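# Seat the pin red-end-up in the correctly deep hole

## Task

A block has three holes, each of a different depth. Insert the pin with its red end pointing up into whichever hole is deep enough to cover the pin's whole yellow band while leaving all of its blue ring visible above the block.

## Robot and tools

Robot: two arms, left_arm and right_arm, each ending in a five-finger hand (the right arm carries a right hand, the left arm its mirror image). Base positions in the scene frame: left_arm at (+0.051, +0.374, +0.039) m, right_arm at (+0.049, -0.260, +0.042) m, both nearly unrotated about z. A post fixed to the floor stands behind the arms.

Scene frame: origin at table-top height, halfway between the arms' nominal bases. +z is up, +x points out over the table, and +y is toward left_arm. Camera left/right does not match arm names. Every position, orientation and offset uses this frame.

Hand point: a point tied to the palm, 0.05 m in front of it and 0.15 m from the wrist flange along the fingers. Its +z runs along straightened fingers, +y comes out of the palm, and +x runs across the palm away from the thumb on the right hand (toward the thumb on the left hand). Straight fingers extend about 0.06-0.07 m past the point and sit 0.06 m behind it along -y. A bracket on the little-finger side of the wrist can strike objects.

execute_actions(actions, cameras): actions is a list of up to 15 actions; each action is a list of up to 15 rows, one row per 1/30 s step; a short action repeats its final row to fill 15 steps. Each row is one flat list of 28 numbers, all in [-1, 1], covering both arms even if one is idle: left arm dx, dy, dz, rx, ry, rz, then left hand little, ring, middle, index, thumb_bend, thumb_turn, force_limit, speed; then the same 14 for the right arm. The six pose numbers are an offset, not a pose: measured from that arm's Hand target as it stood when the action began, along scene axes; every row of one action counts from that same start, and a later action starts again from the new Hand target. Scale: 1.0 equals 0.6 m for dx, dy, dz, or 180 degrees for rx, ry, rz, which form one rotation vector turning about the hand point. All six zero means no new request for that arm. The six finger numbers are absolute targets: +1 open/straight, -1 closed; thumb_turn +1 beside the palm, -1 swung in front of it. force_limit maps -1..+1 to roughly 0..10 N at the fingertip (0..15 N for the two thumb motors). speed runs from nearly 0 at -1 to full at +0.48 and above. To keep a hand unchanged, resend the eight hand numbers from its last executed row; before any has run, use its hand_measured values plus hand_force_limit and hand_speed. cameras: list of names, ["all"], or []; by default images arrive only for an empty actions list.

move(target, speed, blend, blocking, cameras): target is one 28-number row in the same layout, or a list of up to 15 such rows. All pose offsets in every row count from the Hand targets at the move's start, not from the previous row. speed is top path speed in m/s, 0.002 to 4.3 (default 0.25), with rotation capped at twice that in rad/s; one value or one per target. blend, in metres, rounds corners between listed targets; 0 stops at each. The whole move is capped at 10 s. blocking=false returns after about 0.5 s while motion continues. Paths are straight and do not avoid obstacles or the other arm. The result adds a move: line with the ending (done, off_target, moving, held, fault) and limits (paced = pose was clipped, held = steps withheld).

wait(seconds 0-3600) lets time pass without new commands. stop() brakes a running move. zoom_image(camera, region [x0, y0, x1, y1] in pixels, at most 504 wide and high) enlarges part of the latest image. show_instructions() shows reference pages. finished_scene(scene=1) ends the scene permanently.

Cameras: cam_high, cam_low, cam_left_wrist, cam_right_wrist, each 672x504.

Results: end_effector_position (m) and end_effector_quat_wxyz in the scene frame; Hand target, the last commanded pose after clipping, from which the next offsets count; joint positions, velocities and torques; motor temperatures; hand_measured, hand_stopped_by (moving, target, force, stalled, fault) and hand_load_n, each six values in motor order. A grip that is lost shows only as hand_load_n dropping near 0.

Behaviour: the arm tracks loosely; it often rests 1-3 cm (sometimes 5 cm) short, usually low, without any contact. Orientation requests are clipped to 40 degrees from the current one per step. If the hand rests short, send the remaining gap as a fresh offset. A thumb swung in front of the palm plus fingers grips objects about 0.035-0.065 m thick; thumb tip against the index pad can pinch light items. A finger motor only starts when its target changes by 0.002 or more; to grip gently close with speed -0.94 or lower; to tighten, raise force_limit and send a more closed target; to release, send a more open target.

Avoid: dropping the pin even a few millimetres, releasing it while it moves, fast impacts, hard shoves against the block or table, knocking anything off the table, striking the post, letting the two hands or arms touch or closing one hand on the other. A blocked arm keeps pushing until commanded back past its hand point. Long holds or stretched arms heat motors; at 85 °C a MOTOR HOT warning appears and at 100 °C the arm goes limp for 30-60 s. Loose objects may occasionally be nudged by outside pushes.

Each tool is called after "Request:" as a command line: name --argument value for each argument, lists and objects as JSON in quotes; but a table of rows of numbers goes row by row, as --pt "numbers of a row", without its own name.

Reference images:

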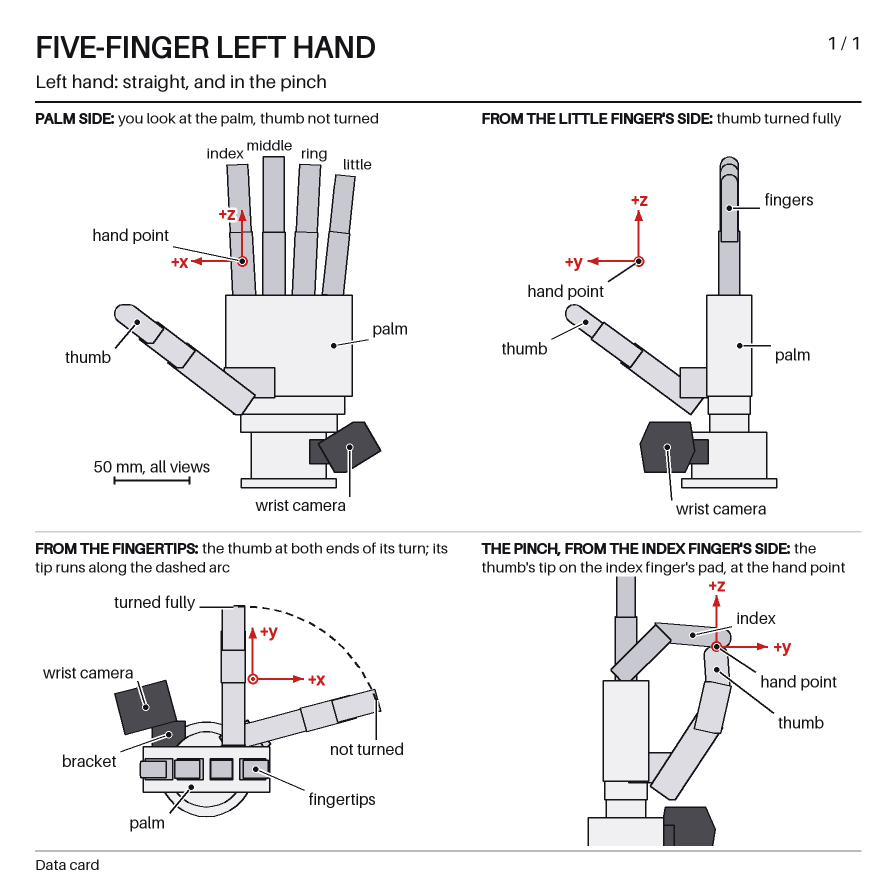

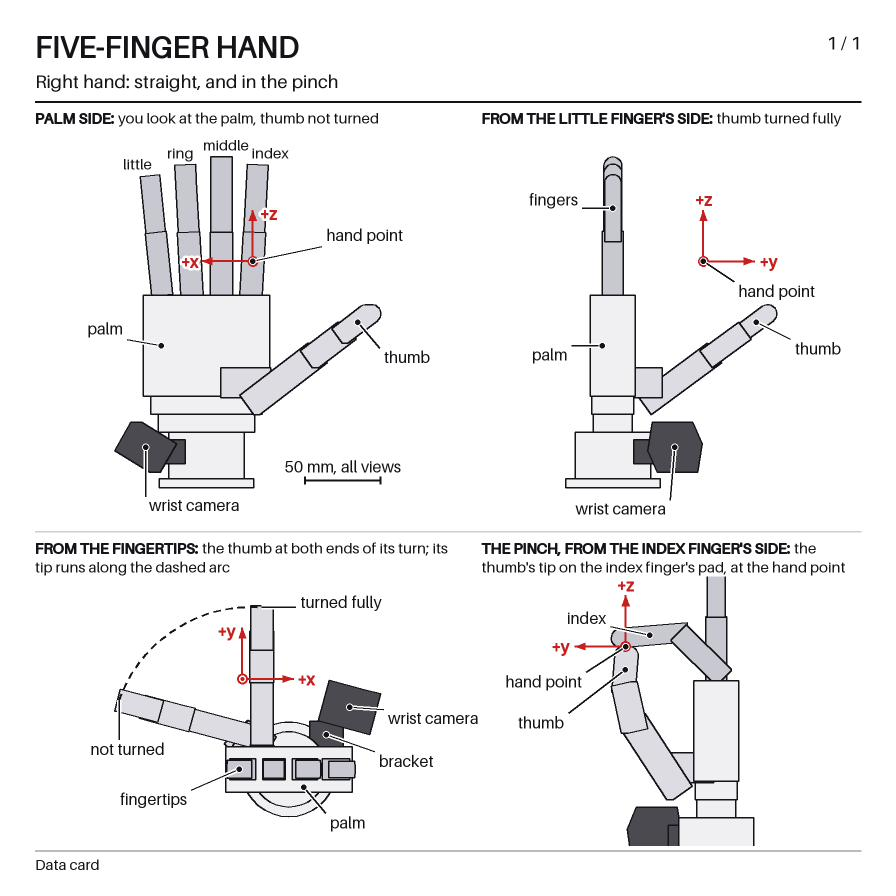

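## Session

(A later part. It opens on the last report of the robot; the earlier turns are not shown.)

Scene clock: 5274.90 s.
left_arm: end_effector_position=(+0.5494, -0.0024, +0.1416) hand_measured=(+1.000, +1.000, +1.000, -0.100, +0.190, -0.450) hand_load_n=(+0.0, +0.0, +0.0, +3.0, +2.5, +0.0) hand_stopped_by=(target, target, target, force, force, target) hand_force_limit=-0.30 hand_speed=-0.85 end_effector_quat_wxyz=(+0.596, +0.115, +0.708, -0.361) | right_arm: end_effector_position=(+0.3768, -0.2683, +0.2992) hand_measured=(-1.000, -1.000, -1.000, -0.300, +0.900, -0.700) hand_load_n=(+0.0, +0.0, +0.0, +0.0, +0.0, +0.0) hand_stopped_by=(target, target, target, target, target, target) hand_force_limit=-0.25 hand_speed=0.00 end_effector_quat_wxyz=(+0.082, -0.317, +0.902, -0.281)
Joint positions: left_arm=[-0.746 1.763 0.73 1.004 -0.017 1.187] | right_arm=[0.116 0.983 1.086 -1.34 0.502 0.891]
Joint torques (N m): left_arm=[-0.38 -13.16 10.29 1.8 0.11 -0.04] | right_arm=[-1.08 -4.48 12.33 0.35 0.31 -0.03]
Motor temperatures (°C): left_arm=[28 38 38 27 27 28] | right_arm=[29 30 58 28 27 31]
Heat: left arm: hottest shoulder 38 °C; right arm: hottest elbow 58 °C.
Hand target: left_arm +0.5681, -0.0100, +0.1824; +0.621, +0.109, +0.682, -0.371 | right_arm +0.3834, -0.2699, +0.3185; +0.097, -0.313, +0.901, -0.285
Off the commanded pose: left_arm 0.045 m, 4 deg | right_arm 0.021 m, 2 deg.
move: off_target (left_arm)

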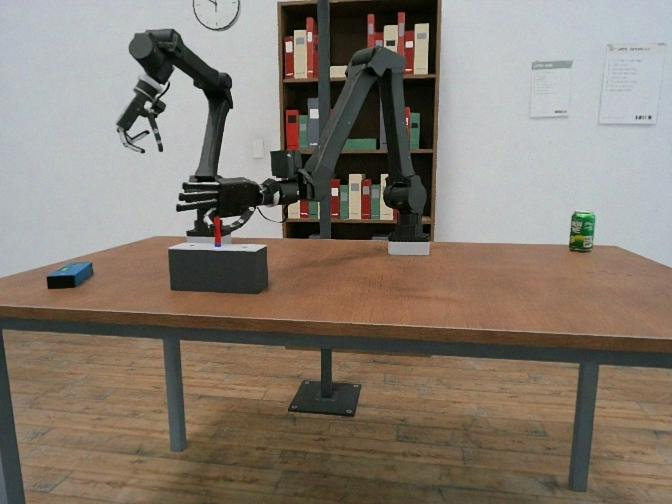

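Request:
move --pt "0.004 -0.003 0.035 0 0 0 1 1 1 -0.4 0.12 -0.45 -0.3 -0.85 0 0 0 0 0 0 -1 -1 -1 -0.3 0.9 -0.7 -0.25 0" --speed 0.05 --cameras '["cam_low", "cam_left_wrist"]'

Request:
zoom_image --camera "cam_low" --region '[185, 185, 255, 255]'

Scene clock: 5328.27 s.
left_arm: end_effector_position=(+0.5506, -0.0032, +0.1600) hand_measured=(+1.000, +1.000, +1.000, -0.102, +0.190, -0.450) hand_load_n=(+0.0, +0.0, +0.0, +1.5, +3.0, +0.5) hand_stopped_by=(target, target, target, force, force, target) hand_force_limit=-0.30 hand_speed=-0.85 end_effector_quat_wxyz=(+0.595, +0.115, +0.710, -0.360) | right_arm: end_effector_position=(+0.3768, -0.2683, +0.2992) hand_measured=(-1.000, -1.000, -1.000, -0.300, +0.900, -0.700) hand_load_n=(+0.0, +0.0, +0.0, +0.0, +0.0, +0.0) hand_stopped_by=(target, target, target, target, target, target) hand_force_limit=-0.25 hand_speed=0.00 end_effector_quat_wxyz=(+0.082, -0.317, +0.902, -0.281)
Joint positions: left_arm=[-0.746 1.712 0.742 0.935 -0.017 1.187] | right_arm=[0.116 0.983 1.086 -1.34 0.502 0.891]
Joint torques (N m): left_arm=[-0.5 -12.69 11.28 1.91 0.13 -0.04] | right_arm=[-0.85 -4.95 12.27 0.34 0.28 -0.03]
Motor temperatures (°C): left_arm=[28 36 41 27 27 28] | right_arm=[29 30 58 28 27 31]
Heat: left arm: hottest elbow 41 °C; right arm: hottest elbow 58 °C.
Hand target: left_arm +0.5704, -0.0119, +0.2032; +0.620, +0.109, +0.682, -0.371 | right_arm +0.3834, -0.2699, +0.3185; +0.097, -0.313, +0.901, -0.285
Off the commanded pose: left_arm 0.049 m, 5 deg | right_arm 0.021 m, 2 deg.
move: off_target (left_arm)

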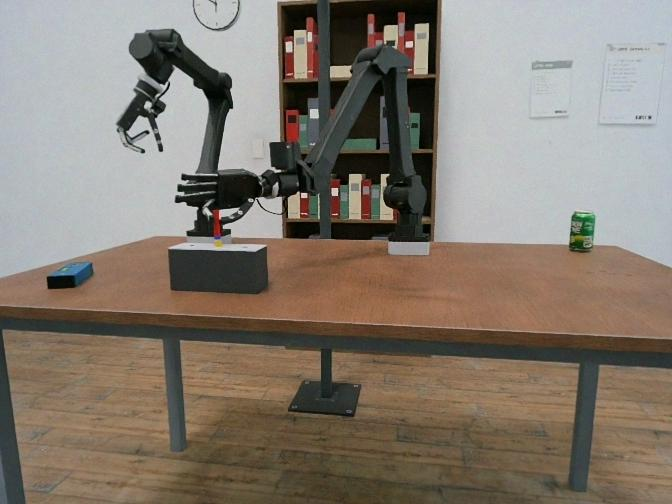

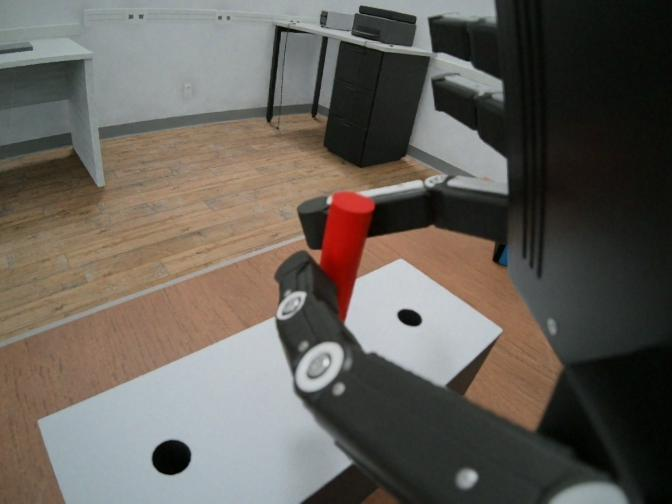

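Scaled by 7.200 from the camera's image (finer frame: 960x720).

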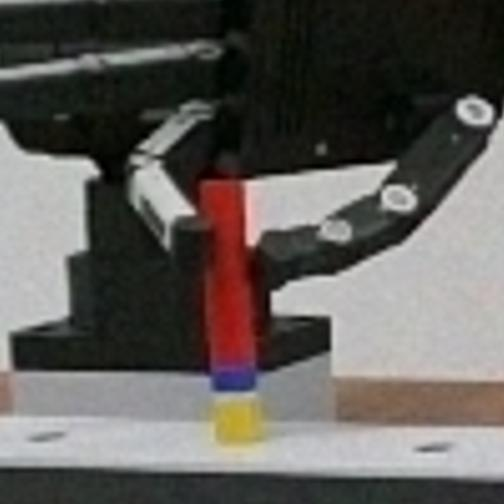

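Request:
zoom_image --camera "cam_low" --region '[198, 208, 238, 248]'

Scaled by 12.600 from the camera's image (finer frame: 960x720).

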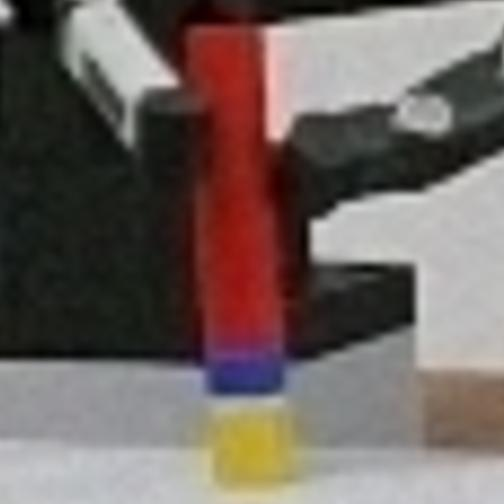

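Request:
zoom_image --camera "cam_low" --region '[206, 226, 230, 250]'

Scaled by 21.000 from the camera's image (finer frame: 960x720).

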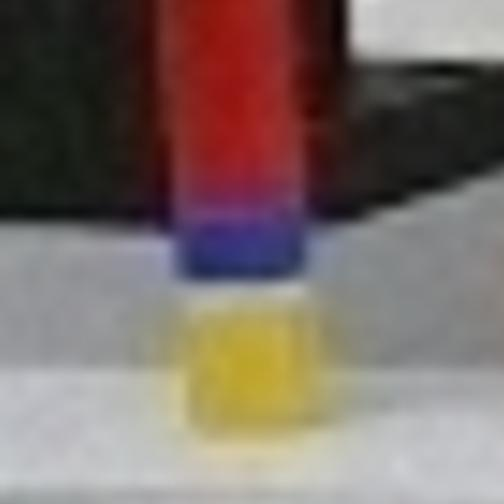

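Request:
move --pt "-0.01 0.008 -0.05 0 0 0 1 1 1 -0.4 0.12 -0.45 -0.3 -0.85 0 0 0 0 0 0 -1 -1 -1 -0.3 0.9 -0.7 -0.25 0" --speed 0.04 --cameras '["cam_low"]'

Request:
zoom_image --camera "cam_low" --region '[185, 185, 255, 255]'

Scene clock: 5399.63 s.
left_arm: end_effector_position=(+0.5549, -0.0035, +0.1644) hand_measured=(+1.000, +1.000, +1.000, -0.102, +0.190, -0.450) hand_load_n=(+0.0, -0.5, +0.0, +0.0, +2.0, -0.5) hand_stopped_by=(target, target, target, force, force, target) hand_force_limit=-0.30 hand_speed=-0.85 end_effector_quat_wxyz=(+0.611, +0.112, +0.693, -0.366) | right_arm: end_effector_position=(+0.3768, -0.2683, +0.2992) hand_measured=(-1.000, -1.000, -1.000, -0.300, +0.900, -0.700) hand_load_n=(+0.0, -0.5, +0.0, +0.0, +0.0, +0.0) hand_stopped_by=(target, target, target, target, target, target) hand_force_limit=-0.25 hand_speed=0.00 end_effector_quat_wxyz=(+0.082, -0.317, +0.902, -0.281)
Joint positions: left_arm=[-0.743 1.737 0.742 1.008 -0.02 1.191] | right_arm=[0.116 0.983 1.086 -1.34 0.502 0.891]
Joint torques (N m): left_arm=[-0.44 -9.82 8.5 2.97 0.22 -0.07] | right_arm=[-1.2 -5.13 12.01 0.57 0.29 -0.03]
Motor temperatures (°C): left_arm=[28 36 42 27 27 28] | right_arm=[29 30 58 28 27 31]
Heat: left arm: hottest elbow 42 °C; right arm: hottest elbow 58 °C.
Hand target: left_arm +0.5645, -0.0070, +0.1733; +0.621, +0.109, +0.682, -0.371 | right_arm +0.3834, -0.2699, +0.3185; +0.097, -0.313, +0.901, -0.285
Off the commanded pose: left_arm 0.013 m, 2 deg | right_arm 0.021 m, 2 deg.
move: off_target (left_arm)

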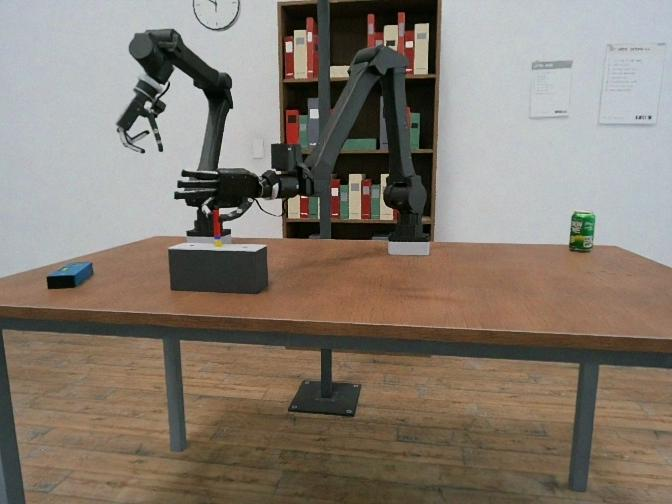

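Scaled by 7.200 from the camera's image (finer frame: 960x720).

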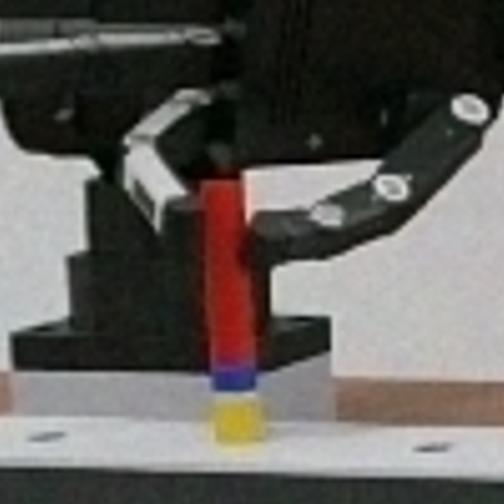

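Request:
move --pt "-0.006 0.004 0 0 0 0 1 1 1 -0.5 0.12 -0.45 -0.45 -0.85 0 0 0 0 0 0 -1 -1 -1 -0.3 0.9 -0.7 -0.25 0" --speed 0.04 --cameras '["cam_low", "cam_left_wrist"]'

Request:
zoom_image --camera "cam_low" --region '[185, 185, 255, 255]'

Scene clock: 5412.30 s.
left_arm: end_effector_position=(+0.5552, -0.0032, +0.1648) hand_measured=(+1.000, +1.000, +1.000, -0.210, +0.190, -0.450) hand_load_n=(+0.0, +0.0, +0.0, +3.5, +3.0, -1.0) hand_stopped_by=(target, target, target, force, force, target) hand_force_limit=-0.45 hand_speed=-0.85 end_effector_quat_wxyz=(+0.611, +0.111, +0.693, -0.366) | right_arm: end_effector_position=(+0.3768, -0.2683, +0.2992) hand_measured=(-1.000, -1.000, -1.000, -0.300, +0.900, -0.700) hand_load_n=(+0.0, +0.0, +0.0, +0.0, +0.0, +0.0) hand_stopped_by=(target, target, target, target, target, target) hand_force_limit=-0.25 hand_speed=0.00 end_effector_quat_wxyz=(+0.082, -0.317, +0.902, -0.281)
Joint positions: left_arm=[-0.742 1.737 0.742 1.01 -0.02 1.191] | right_arm=[0.116 0.983 1.086 -1.34 0.502 0.891]
Joint torques (N m): left_arm=[-0.79 -10.4 7.47 3.11 0.2 -0.07] | right_arm=[-1.38 -5.36 12.05 0.44 0.33 -0.05]
Motor temperatures (°C): left_arm=[28 36 42 27 27 28] | right_arm=[29 30 58 28 27 31]
Heat: left arm: hottest elbow 42 °C; right arm: hottest elbow 58 °C.
Hand target: left_arm +0.5608, -0.0047, +0.1733; +0.621, +0.109, +0.682, -0.371 | right_arm +0.3834, -0.2699, +0.3185; +0.097, -0.313, +0.901, -0.285
Off the commanded pose: left_arm 0.010 m, 2 deg | right_arm 0.021 m, 2 deg.
move: done

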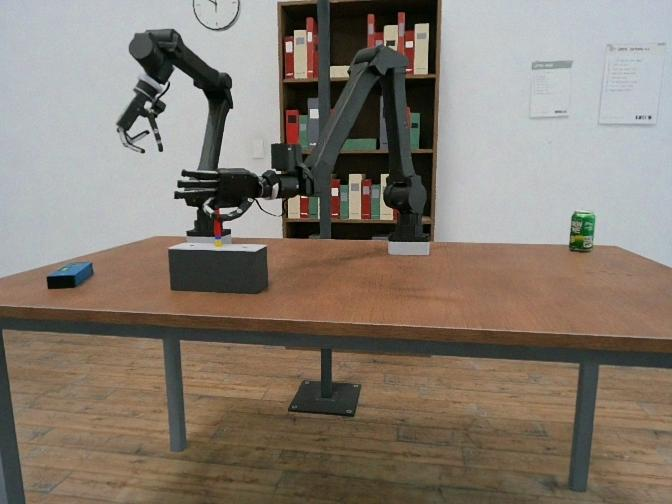

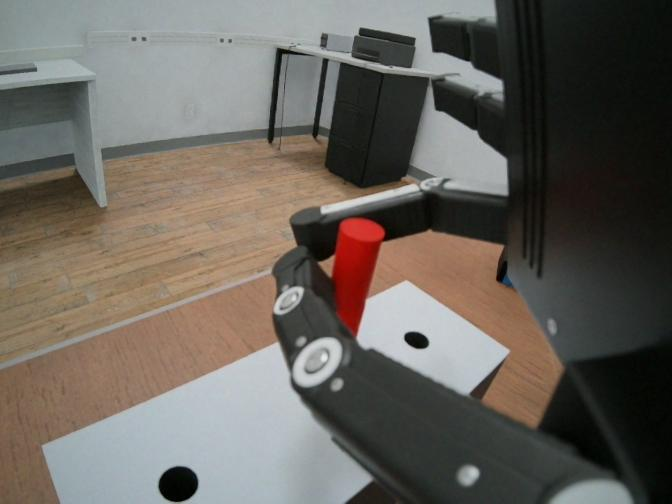

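Scaled by 7.200 from the camera's image (finer frame: 960x720).

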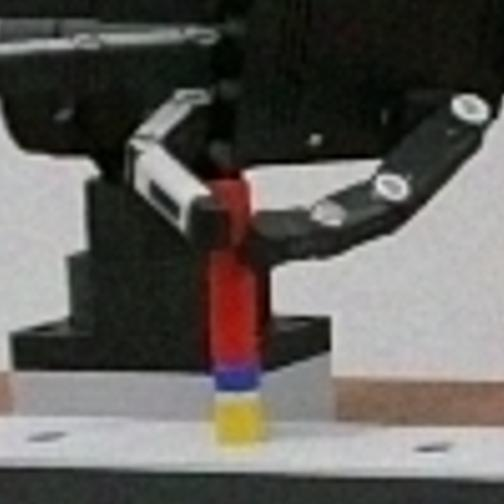

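Request:
move --pt "-0.004 0.003 -0.02 0 0 0 1 1 1 -0.5 0.12 -0.45 -0.45 -0.85 0 0 0 0 0 0 -1 -1 -1 -0.3 0.9 -0.7 -0.25 0" --speed 0.04 --cameras '["cam_low"]'

Request:
zoom_image --camera "cam_low" --region '[185, 185, 255, 255]'

Scene clock: 5422.07 s.
left_arm: end_effector_position=(+0.5566, -0.0043, +0.1646) hand_measured=(+1.000, +1.000, +1.000, -0.210, +0.190, -0.450) hand_load_n=(+0.0, +0.0, +0.0, +0.0, +1.5, -1.0) hand_stopped_by=(target, target, target, force, force, target) hand_force_limit=-0.45 hand_speed=-0.85 end_effector_quat_wxyz=(+0.619, +0.110, +0.684, -0.370) | right_arm: end_effector_position=(+0.3768, -0.2683, +0.2992) hand_measured=(-1.000, -1.000, -1.000, -0.300, +0.900, -0.700) hand_load_n=(+0.0, +0.0, +0.0, +0.0, +0.0, +0.0) hand_stopped_by=(target, target, target, target, target, target) hand_force_limit=-0.25 hand_speed=0.00 end_effector_quat_wxyz=(+0.082, -0.317, +0.902, -0.281)
Joint positions: left_arm=[-0.742 1.757 0.742 1.054 -0.021 1.191] | right_arm=[0.116 0.983 1.086 -1.34 0.502 0.891]
Joint torques (N m): left_arm=[-0.73 -9.93 6.31 2.91 0.21 -0.09] | right_arm=[-0.79 -5.25 12 0.53 0.29 0]
Motor temperatures (°C): left_arm=[28 36 41 28 27 28] | right_arm=[29 30 58 28 27 31]
Heat: left arm: hottest elbow 41 °C; right arm: hottest elbow 58 °C.
Hand target: left_arm +0.5584, -0.0029, +0.1615; +0.621, +0.109, +0.682, -0.371 | right_arm +0.3834, -0.2699, +0.3185; +0.097, -0.313, +0.901, -0.285
Off the commanded pose: left_arm 0.004 m, 0 deg | right_arm 0.021 m, 2 deg.
move: done

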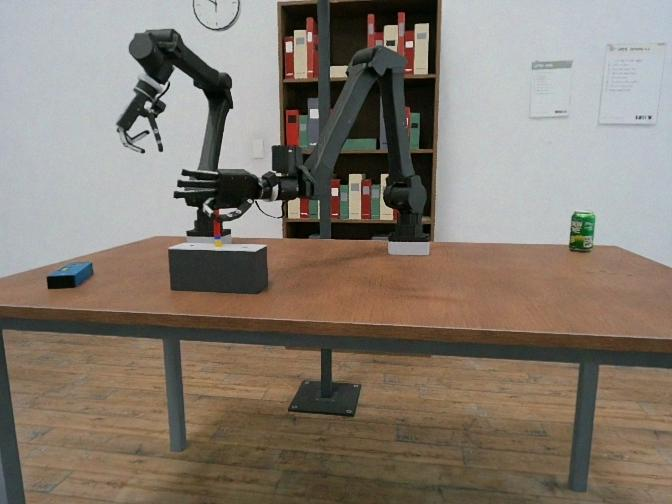

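Scaled by 7.200 from the camera's image (finer frame: 960x720).

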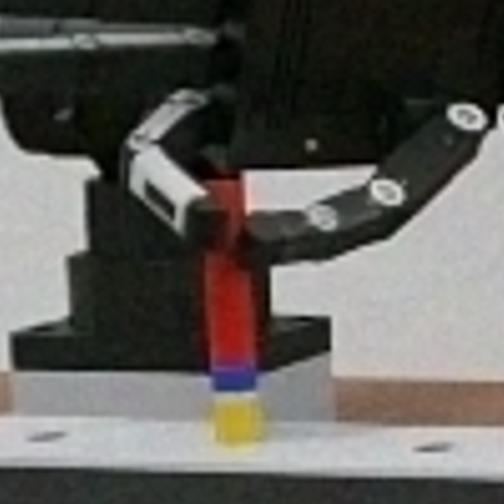

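Request:
move --pt "-0.014 0.011 -0.015 0 0 0 1 1 1 -0.5 0.12 -0.45 -0.45 -0.85 0 0 0 0 0 0 -1 -1 -1 -0.3 0.9 -0.7 -0.25 0" --speed 0.04 --cameras '["cam_low"]'

Request:
zoom_image --camera "cam_low" --region '[185, 185, 255, 255]'

Scene clock: 5441.73 s.
left_arm: end_effector_position=(+0.5547, -0.0017, +0.1638) hand_measured=(+1.000, +1.000, +1.000, -0.210, +0.190, -0.450) hand_load_n=(+0.0, +0.0, +0.0, +5.0, +0.0, +0.0) hand_stopped_by=(target, target, target, force, force, target) hand_force_limit=-0.45 hand_speed=-0.85 end_effector_quat_wxyz=(+0.625, +0.108, +0.678, -0.373) | right_arm: end_effector_position=(+0.3768, -0.2683, +0.2992) hand_measured=(-1.000, -1.000, -1.000, -0.300, +0.900, -0.700) hand_load_n=(+0.0, +0.0, +0.0, +0.0, +0.0, +0.0) hand_stopped_by=(target, target, target, target, target, target) hand_force_limit=-0.25 hand_speed=0.00 end_effector_quat_wxyz=(+0.082, -0.317, +0.902, -0.281)
Joint positions: left_arm=[-0.741 1.767 0.73 1.096 -0.022 1.192] | right_arm=[0.116 0.983 1.086 -1.34 0.502 0.891]
Joint torques (N m): left_arm=[-0.85 -10.11 4.44 2.84 0.21 -0.08] | right_arm=[-1.2 -5.48 12.08 0.51 0.31 -0.07]
Motor temperatures (°C): left_arm=[28 36 40 28 27 28] | right_arm=[29 30 58 28 27 31]
Heat: left arm: hottest elbow 40 °C; right arm: hottest elbow 58 °C.
Hand target: left_arm +0.5500, +0.0037, +0.1523; +0.621, +0.109, +0.682, -0.371 | right_arm +0.3834, -0.2699, +0.3185; +0.097, -0.313, +0.901, -0.285
Off the commanded pose: left_arm 0.013 m, 1 deg | right_arm 0.021 m, 2 deg.
move: off_target (left_arm)

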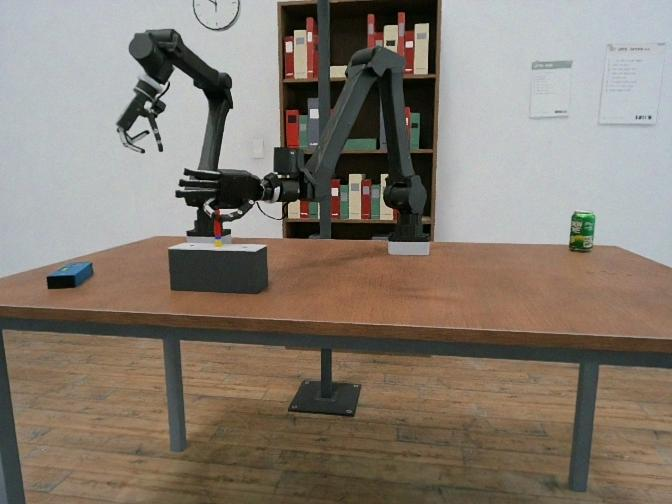

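Scaled by 7.200 from the camera's image (finer frame: 960x720).

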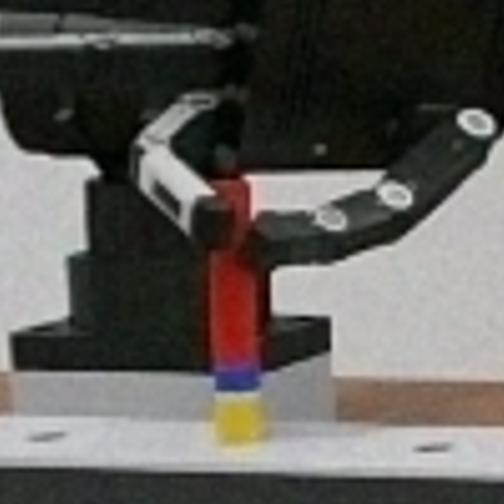

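Request:
move --pt "0.003 -0.003 -0.02 0 0 0 1 1 1 -0.5 0.12 -0.45 -0.45 -0.85 0 0 0 0 0 0 -1 -1 -1 -0.3 0.9 -0.7 -0.25 0" --speed 0.04 --cameras '["cam_low"]'

Request:
zoom_image --camera "cam_low" --region '[185, 185, 255, 255]'

Scene clock: 5458.07 s.
left_arm: end_effector_position=(+0.5555, -0.0023, +0.1542) hand_measured=(+1.000, +1.000, +1.000, -0.210, +0.190, -0.450) hand_load_n=(+0.0, +0.0, +0.0, +1.5, +1.5, -0.5) hand_stopped_by=(target, target, target, force, force, target) hand_force_limit=-0.45 hand_speed=-0.85 end_effector_quat_wxyz=(+0.627, +0.108, +0.675, -0.374) | right_arm: end_effector_position=(+0.3768, -0.2683, +0.2992) hand_measured=(-1.000, -1.000, -1.000, -0.300, +0.900, -0.700) hand_load_n=(+0.0, +0.0, +0.0, +0.0, +0.0, +0.0) hand_stopped_by=(target, target, target, target, target, target) hand_force_limit=-0.25 hand_speed=0.00 end_effector_quat_wxyz=(+0.082, -0.317, +0.902, -0.281)
Joint positions: left_arm=[-0.741 1.801 0.73 1.135 -0.022 1.193] | right_arm=[0.116 0.983 1.086 -1.34 0.502 0.891]
Joint torques (N m): left_arm=[-0.97 -9.88 4.68 2.58 0.19 -0.09] | right_arm=[-0.73 -4.6 12.07 0.44 0.29 -0.05]
Motor temperatures (°C): left_arm=[28 36 40 28 27 28] | right_arm=[29 30 58 28 27 31]
Heat: left arm: hottest elbow 40 °C; right arm: hottest elbow 58 °C.
Hand target: left_arm +0.5518, +0.0019, +0.1404; +0.621, +0.109, +0.682, -0.371 | right_arm +0.3834, -0.2699, +0.3185; +0.097, -0.313, +0.901, -0.285
Off the commanded pose: left_arm 0.015 m, 1 deg | right_arm 0.021 m, 2 deg.
move: off_target (left_arm)

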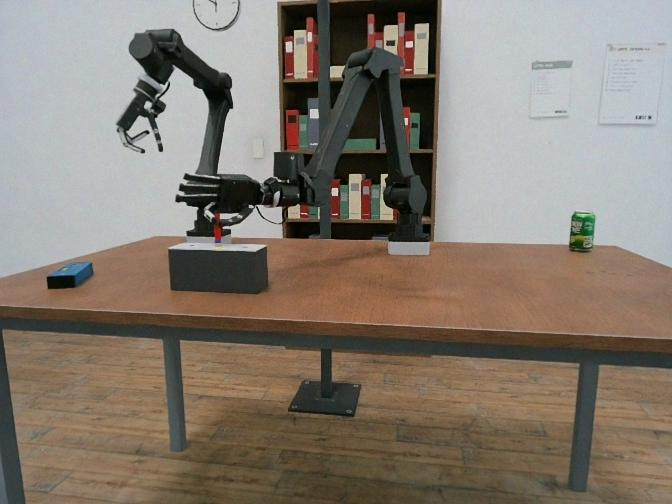

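Scaled by 7.200 from the camera's image (finer frame: 960x720).

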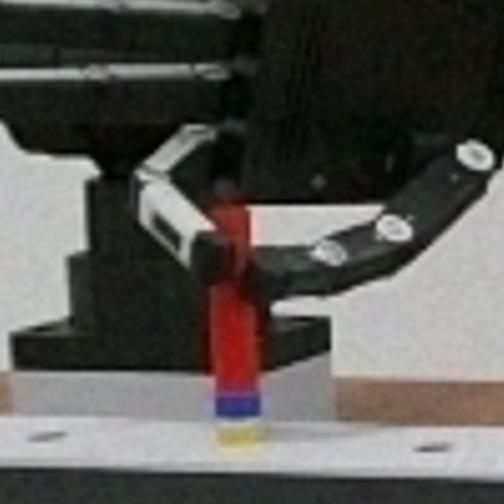

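Request:
move --pt "0.0 0.0 -0.02 0 0 0 1 1 1 -0.5 0.12 -0.45 -0.45 -0.85 0 0 0 0 0 0 -1 -1 -1 -0.3 0.9 -0.7 -0.25 0" --speed 0.04 --cameras '["cam_low"]'

Request:
zoom_image --camera "cam_low" --region '[185, 185, 255, 255]'

Scene clock: 5468.37 s.
left_arm: end_effector_position=(+0.5555, -0.0022, +0.1430) hand_measured=(+1.000, +1.000, +1.000, -0.210, +0.190, -0.450) hand_load_n=(+0.0, +0.0, +0.0, +2.0, +1.5, -0.5) hand_stopped_by=(target, target, target, force, force, target) hand_force_limit=-0.45 hand_speed=-0.85 end_effector_quat_wxyz=(+0.627, +0.108, +0.675, -0.374) | right_arm: end_effector_position=(+0.3768, -0.2683, +0.2992) hand_measured=(-1.000, -1.000, -1.000, -0.300, +0.900, -0.700) hand_load_n=(+0.0, +0.0, +0.0, +0.0, +0.0, +0.0) hand_stopped_by=(target, target, target, target, target, target) hand_force_limit=-0.25 hand_speed=0.00 end_effector_quat_wxyz=(+0.082, -0.317, +0.902, -0.281)
Joint positions: left_arm=[-0.741 1.835 0.728 1.173 -0.022 1.193] | right_arm=[0.116 0.983 1.086 -1.34 0.502 0.891]
Joint torques (N m): left_arm=[-0.91 -9.76 4.46 2.55 0.19 -0.1] | right_arm=[-0.26 -4.54 12.01 0.36 0.26 -0.05]
Motor temperatures (°C): left_arm=[28 36 39 28 27 28] | right_arm=[29 30 58 28 27 31]
Heat: left arm: hottest elbow 39 °C; right arm: hottest elbow 58 °C.
Hand target: left_arm +0.5518, +0.0019, +0.1282; +0.620, +0.109, +0.682, -0.371 | right_arm +0.3834, -0.2699, +0.3185; +0.097, -0.313, +0.901, -0.285
Off the commanded pose: left_arm 0.016 m, 1 deg | right_arm 0.021 m, 2 deg.
move: off_target (left_arm)

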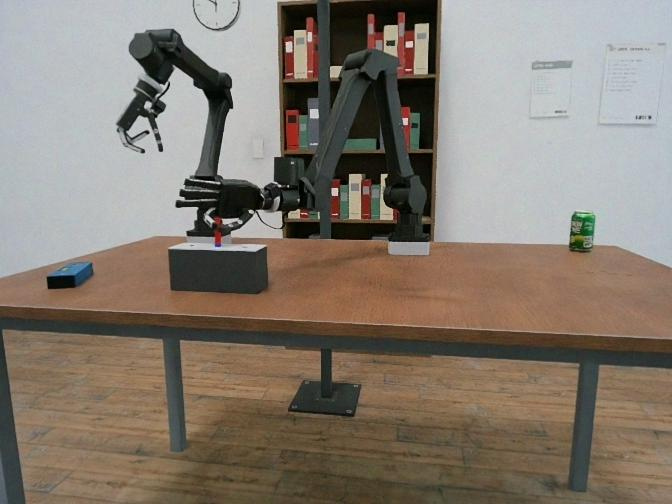

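Scaled by 7.200 from the camera's image (finer frame: 960x720).

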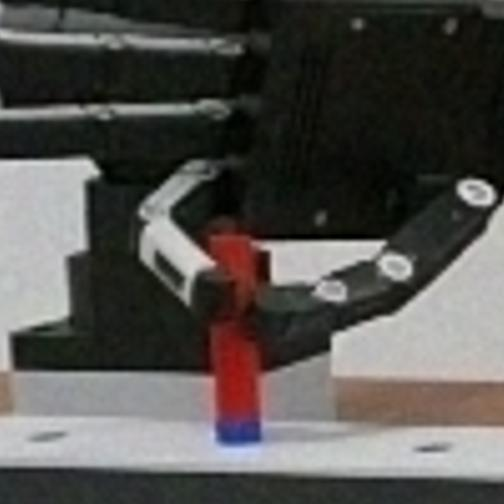

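Request:
zoom_image --camera "cam_low" --region '[206, 226, 230, 250]'

Scaled by 21.000 from the camera's image (finer frame: 960x720).

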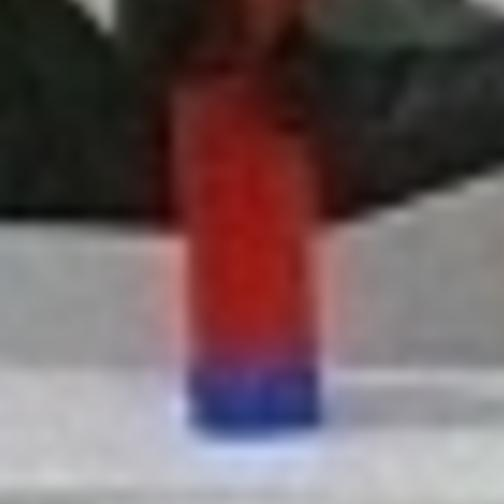

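Request:
move --pt "0.0 0.0 -0.01 0 0 0 1 1 1 -0.5 0.12 -0.45 -0.45 -0.85 0 0 0 0 0 0 -1 -1 -1 -0.3 0.9 -0.7 -0.25 0" --speed 0.03 --cameras '["cam_low"]'

Request:
zoom_image --camera "cam_low" --region '[185, 185, 255, 255]'

Request:
zoom_image --camera "cam_low" --region '[206, 226, 230, 250]'

Scene clock: 5489.53 s.
left_arm: end_effector_position=(+0.5556, -0.0023, +0.1372) hand_measured=(+1.000, +1.000, +1.000, -0.210, +0.190, -0.450) hand_load_n=(+0.0, +0.0, +0.0, +2.0, +1.0, -0.5) hand_stopped_by=(target, target, target, force, force, target) hand_force_limit=-0.45 hand_speed=-0.85 end_effector_quat_wxyz=(+0.627, +0.108, +0.675, -0.374) | right_arm: end_effector_position=(+0.3768, -0.2683, +0.2992) hand_measured=(-1.000, -1.000, -1.000, -0.300, +0.900, -0.700) hand_load_n=(+0.0, +0.0, +0.0, +0.0, +0.0, +0.0) hand_stopped_by=(target, target, target, target, target, target) hand_force_limit=-0.25 hand_speed=0.00 end_effector_quat_wxyz=(+0.082, -0.317, +0.902, -0.281)
Joint positions: left_arm=[-0.741 1.853 0.728 1.191 -0.022 1.194] | right_arm=[0.116 0.983 1.086 -1.34 0.502 0.891]
Joint torques (N m): left_arm=[-0.97 -9.76 4.37 2.54 0.2 -0.1] | right_arm=[-1.38 -5.19 12.08 0.68 0.27 -0.04]
Motor temperatures (°C): left_arm=[28 35 39 28 27 28] | right_arm=[29 30 58 28 27 31]
Heat: left arm: hottest elbow 39 °C; right arm: hottest elbow 58 °C.
Hand target: left_arm +0.5518, +0.0019, +0.1222; +0.620, +0.109, +0.682, -0.371 | right_arm +0.3834, -0.2699, +0.3185; +0.097, -0.313, +0.901, -0.285
Off the commanded pose: left_arm 0.016 m, 1 deg | right_arm 0.021 m, 2 deg.
move: off_target (left_arm)

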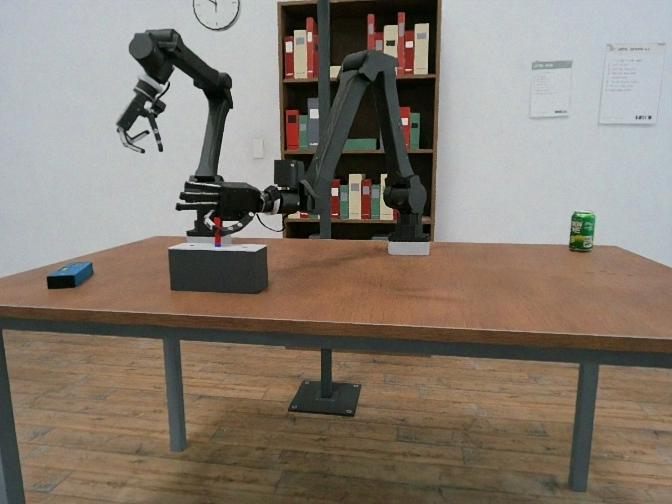

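Scaled by 7.200 from the camera's image (finer frame: 960x720).

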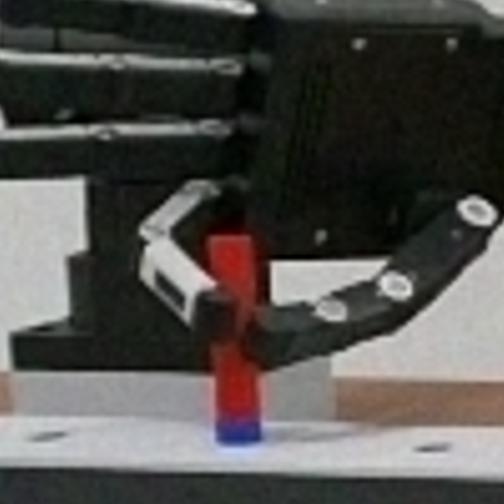

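Scaled by 21.000 from the camera's image (finer frame: 960x720).

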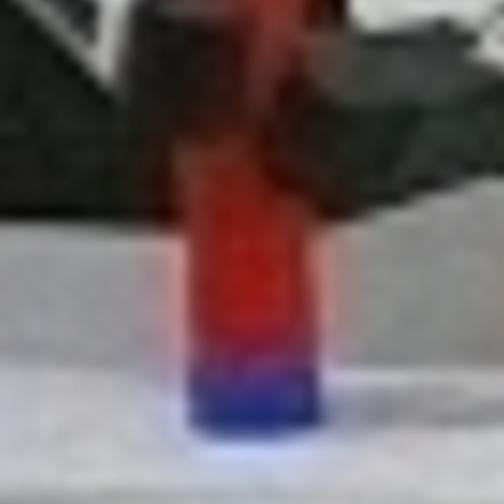

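Request:
move --pt "0.0 0.0 0.014 0 0 0 1 1 1 -0.5 0.12 -0.45 -0.45 -0.85 0 0 0 0 0 0 -1 -1 -1 -0.3 0.9 -0.7 -0.25 0" --pt "0.0 0.0 0.014 0 0 0 1 1 1 0.1 0.12 -0.45 -0.45 -0.85 0 0 0 0 0 0 -1 -1 -1 -0.3 0.9 -0.7 -0.25 0" --pt "0.0 0.0 0.014 0 0 0 1 1 1 1 0.9 -0.45 -0.45 -0.5 0 0 0 0 0 0 -1 -1 -1 -0.3 0.9 -0.7 -0.25 0" --speed 0.03 --cameras '["cam_low", "cam_left_wrist"]'

Request:
zoom_image --camera "cam_low" --region '[185, 185, 255, 255]'

Scene clock: 5509.07 s.
left_arm: end_effector_position=(+0.5527, -0.0009, +0.1329) hand_measured=(+1.000, +1.000, +1.000, +1.000, +0.900, -0.450) hand_load_n=(+0.0, +0.0, +0.0, +0.0, -2.5, -2.5) hand_stopped_by=(target, target, target, target, target, target) hand_force_limit=-0.45 hand_speed=-0.50 end_effector_quat_wxyz=(+0.624, +0.111, +0.678, -0.373) | right_arm: end_effector_position=(+0.3768, -0.2683, +0.2992) hand_measured=(-1.000, -1.000, -1.000, -0.300, +0.900, -0.700) hand_load_n=(+0.0, +0.0, +0.5, +0.0, +0.0, +0.0) hand_stopped_by=(target, target, target, target, target, target) hand_force_limit=-0.25 hand_speed=0.00 end_effector_quat_wxyz=(+0.082, -0.317, +0.902, -0.281)
Joint positions: left_arm=[-0.741 1.853 0.72 1.188 -0.018 1.195] | right_arm=[0.116 0.983 1.086 -1.34 0.502 0.891]
Joint torques (N m): left_arm=[-0.91 -11.4 5.07 1.58 0.02 -0.11] | right_arm=[-0.85 -6.18 12.33 0.47 0.31 0.01]
Motor temperatures (°C): left_arm=[28 35 38 28 27 28] | right_arm=[29 30 58 28 27 31]
Heat: left arm: hottest elbow 38 °C; right arm: hottest elbow 58 °C.
Hand target: left_arm +0.5518, +0.0018, +0.1307; +0.621, +0.109, +0.682, -0.371 | right_arm +0.3834, -0.2699, +0.3185; +0.097, -0.313, +0.901, -0.285
Off the commanded pose: left_arm 0.004 m, 1 deg | right_arm 0.021 m, 2 deg.
move: done

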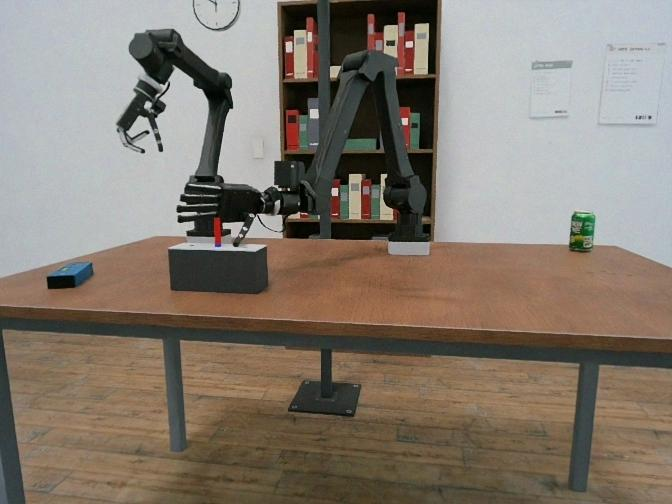

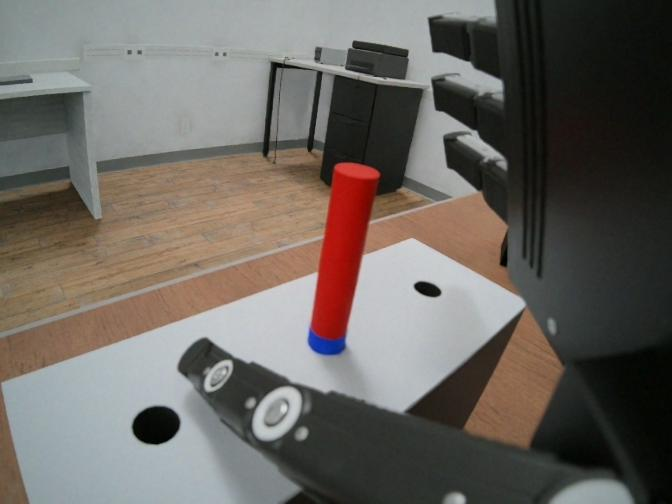

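Scaled by 7.200 from the camera's image (finer frame: 960x720).

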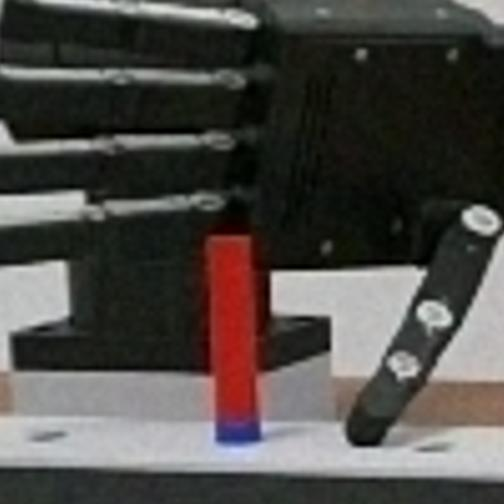

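Request:
move --pt "0.0 0.0 0.045 0 0 0 1 1 1 1 0.9 -0.45 -0.45 -0.5 0 0 0 0 0 0 -1 -1 -1 -0.3 0.9 -0.7 -0.25 0" --speed 0.05 --cameras '["cam_left_wrist"]'

Scene clock: 5516.43 s.
left_arm: end_effector_position=(+0.5517, +0.0000, +0.1491) hand_measured=(+1.000, +1.000, +1.000, +1.000, +0.900, -0.450) hand_load_n=(+0.0, +0.0, +0.0, +0.0, +0.0, +0.0) hand_stopped_by=(target, target, target, target, target, target) hand_force_limit=-0.45 hand_speed=-0.50 end_effector_quat_wxyz=(+0.618, +0.112, +0.685, -0.369) | right_arm: end_effector_position=(+0.3768, -0.2683, +0.2992) hand_measured=(-1.000, -1.000, -1.000, -0.300, +0.900, -0.700) hand_load_n=(+0.0, +0.0, +0.0, +0.0, +0.0, +0.0) hand_stopped_by=(target, target, target, target, target, target) hand_force_limit=-0.25 hand_speed=0.00 end_effector_quat_wxyz=(+0.082, -0.317, +0.902, -0.281)
Joint positions: left_arm=[-0.741 1.789 0.72 1.106 -0.018 1.195] | right_arm=[0.116 0.983 1.086 -1.34 0.502 0.891]
Joint torques (N m): left_arm=[-0.97 -12.28 5.9 1.58 0.03 -0.11] | right_arm=[-1.08 -5.25 12.12 0.4 0.31 -0.02]
Motor temperatures (°C): left_arm=[28 35 38 27 27 28] | right_arm=[29 30 58 28 27 31]
Heat: left arm: hottest elbow 38 °C; right arm: hottest elbow 58 °C.
Hand target: left_arm +0.5518, +0.0018, +0.1579; +0.621, +0.109, +0.682, -0.371 | right_arm +0.3834, -0.2699, +0.3185; +0.097, -0.313, +0.901, -0.285
Off the commanded pose: left_arm 0.009 m, 1 deg | right_arm 0.021 m, 2 deg.
move: done

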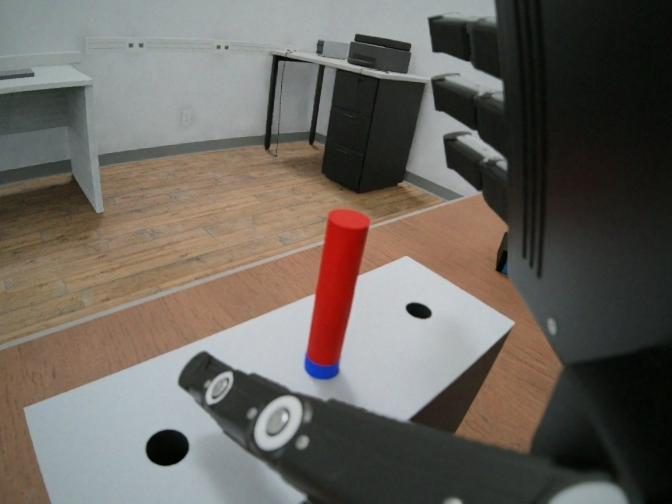

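Raised clear of the block top. Now retreat away from the block.

Request:
move --pt "-0.115 0.095 0.03 0 0 0 1 1 1 1 0.9 -0.45 -0.45 -0.5 0 0 0 0 0 0 -1 -1 -1 -0.3 0.9 -0.7 -0.25 0" --pt "-0.22 0.18 0.05 0 0 0 1 1 1 1 0.9 -0.45 -0.45 -0.5 0 0 0 0 0 0 -1 -1 -1 -0.3 0.9 -0.7 -0.25 0" --speed 0.12 --blend '[0.02, 0]' --cameras '["cam_low", "cam_left_wrist", "cam_high"]'

Request:
zoom_image --camera "cam_low" --region '[185, 205, 235, 255]'

Request:
zoom_image --camera "cam_low" --region '[206, 226, 230, 250]'

Scene clock: 5532.43 s.
left_arm: end_effector_position=(+0.4254, +0.1149, +0.1882) hand_measured=(+1.000, +1.000, +1.000, +1.000, +0.900, -0.450) hand_load_n=(+0.0, +0.0, +0.0, +0.0, +0.0, +0.5) hand_stopped_by=(target, target, target, target, target, target) hand_force_limit=-0.45 hand_speed=-0.50 end_effector_quat_wxyz=(+0.625, +0.105, +0.681, -0.366) | right_arm: end_effector_position=(+0.3768, -0.2683, +0.2992) hand_measured=(-1.000, -1.000, -1.000, -0.300, +0.900, -0.700) hand_load_n=(+0.0, +0.0, +0.0, +0.0, +0.0, +0.0) hand_stopped_by=(target, target, target, target, target, target) hand_force_limit=-0.25 hand_speed=0.00 end_effector_quat_wxyz=(+0.082, -0.317, +0.902, -0.281)
Joint positions: left_arm=[-0.741 1.301 0.272 1.079 -0.036 1.195] | right_arm=[0.116 0.983 1.086 -1.34 0.502 0.891]
Joint torques (N m): left_arm=[-2.37 -5.36 5.96 1.59 -0.05 -0.1] | right_arm=[-0.21 -6.36 12.19 0.55 0.3 -0.05]
Motor temperatures (°C): left_arm=[28 36 37 27 27 28] | right_arm=[29 30 58 28 27 31]
Heat: left arm: hottest elbow 37 °C; right arm: hottest elbow 58 °C.
Hand target: left_arm +0.4198, +0.1098, +0.1879; +0.621, +0.109, +0.682, -0.371 | right_arm +0.3834, -0.2699, +0.3185; +0.097, -0.313, +0.901, -0.285
Off the commanded pose: left_arm 0.008 m, 1 deg | right_arm 0.021 m, 2 deg.
move: done
Images, in order (width x height): cam_high 672x504, cam_low 672x504, cam_left_wrist 672x504.

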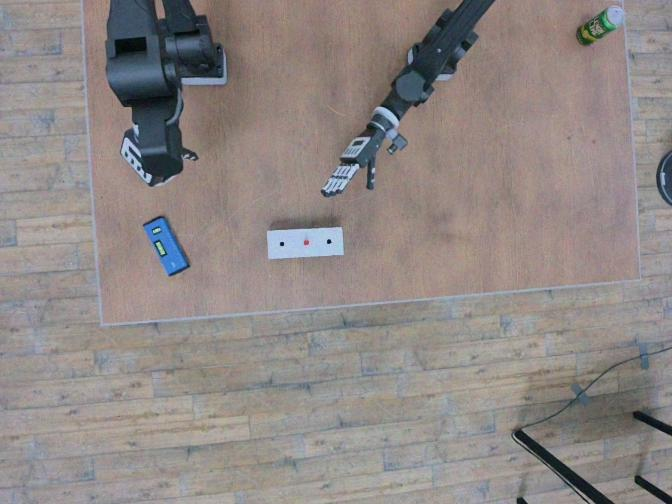

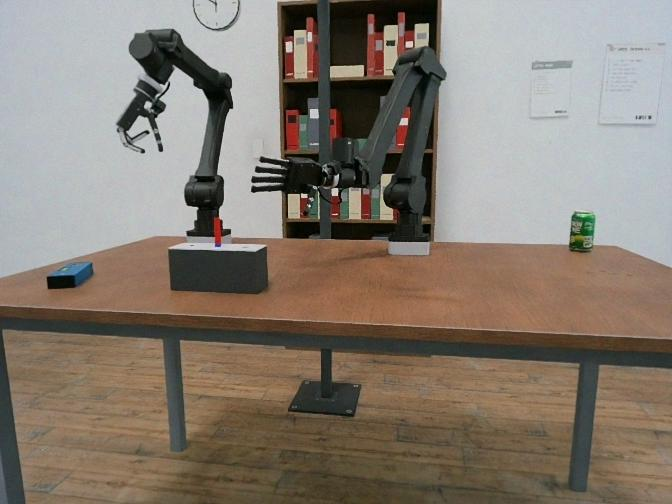

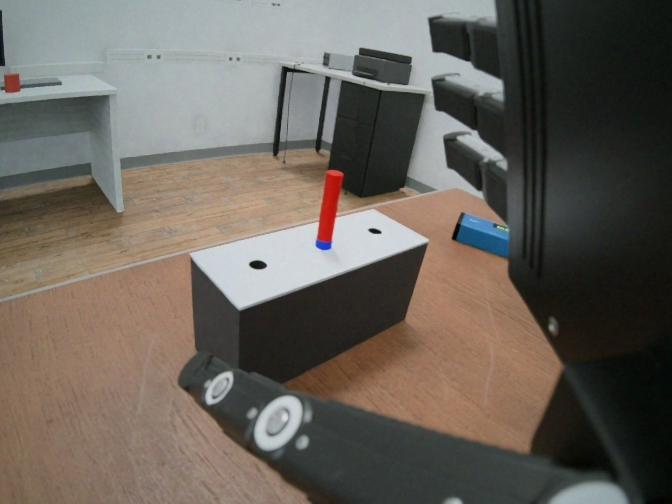

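Scaled by 10.080 from the camera's image (finer frame: 960x720).

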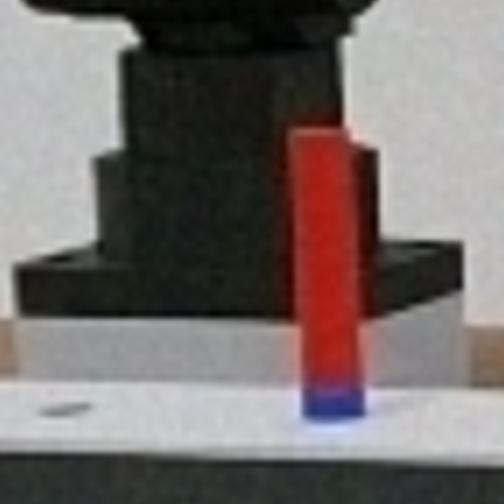

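Scaled by 21.000 from the camera's image (finer frame: 960x720).

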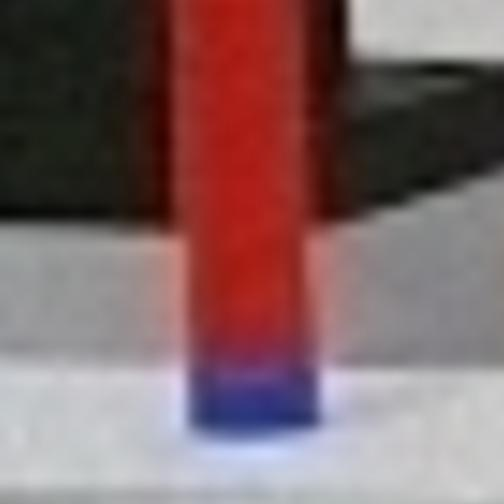

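Request:
zoom_image --camera "cam_left_wrist" --region '[310, 230, 342, 256]'

Request:
zoom_image --camera "cam_left_wrist" --region '[235, 160, 395, 280]'

Scaled by 15.750 from the camera's image (finer frame: 960x720).

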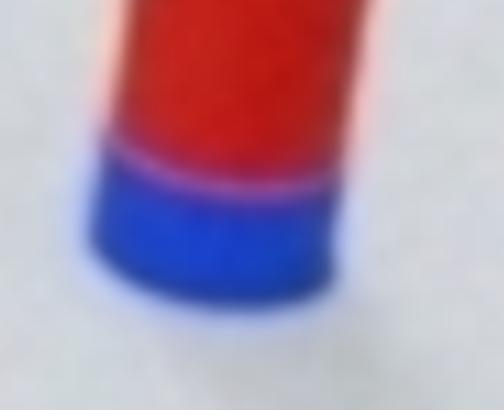

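Scaled by 3.150 from the camera's image (finer frame: 960x720).

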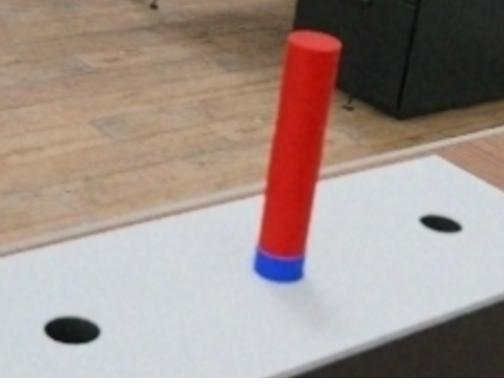

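Request:
finished_scene --scene 1

The scene is finished: the task was done.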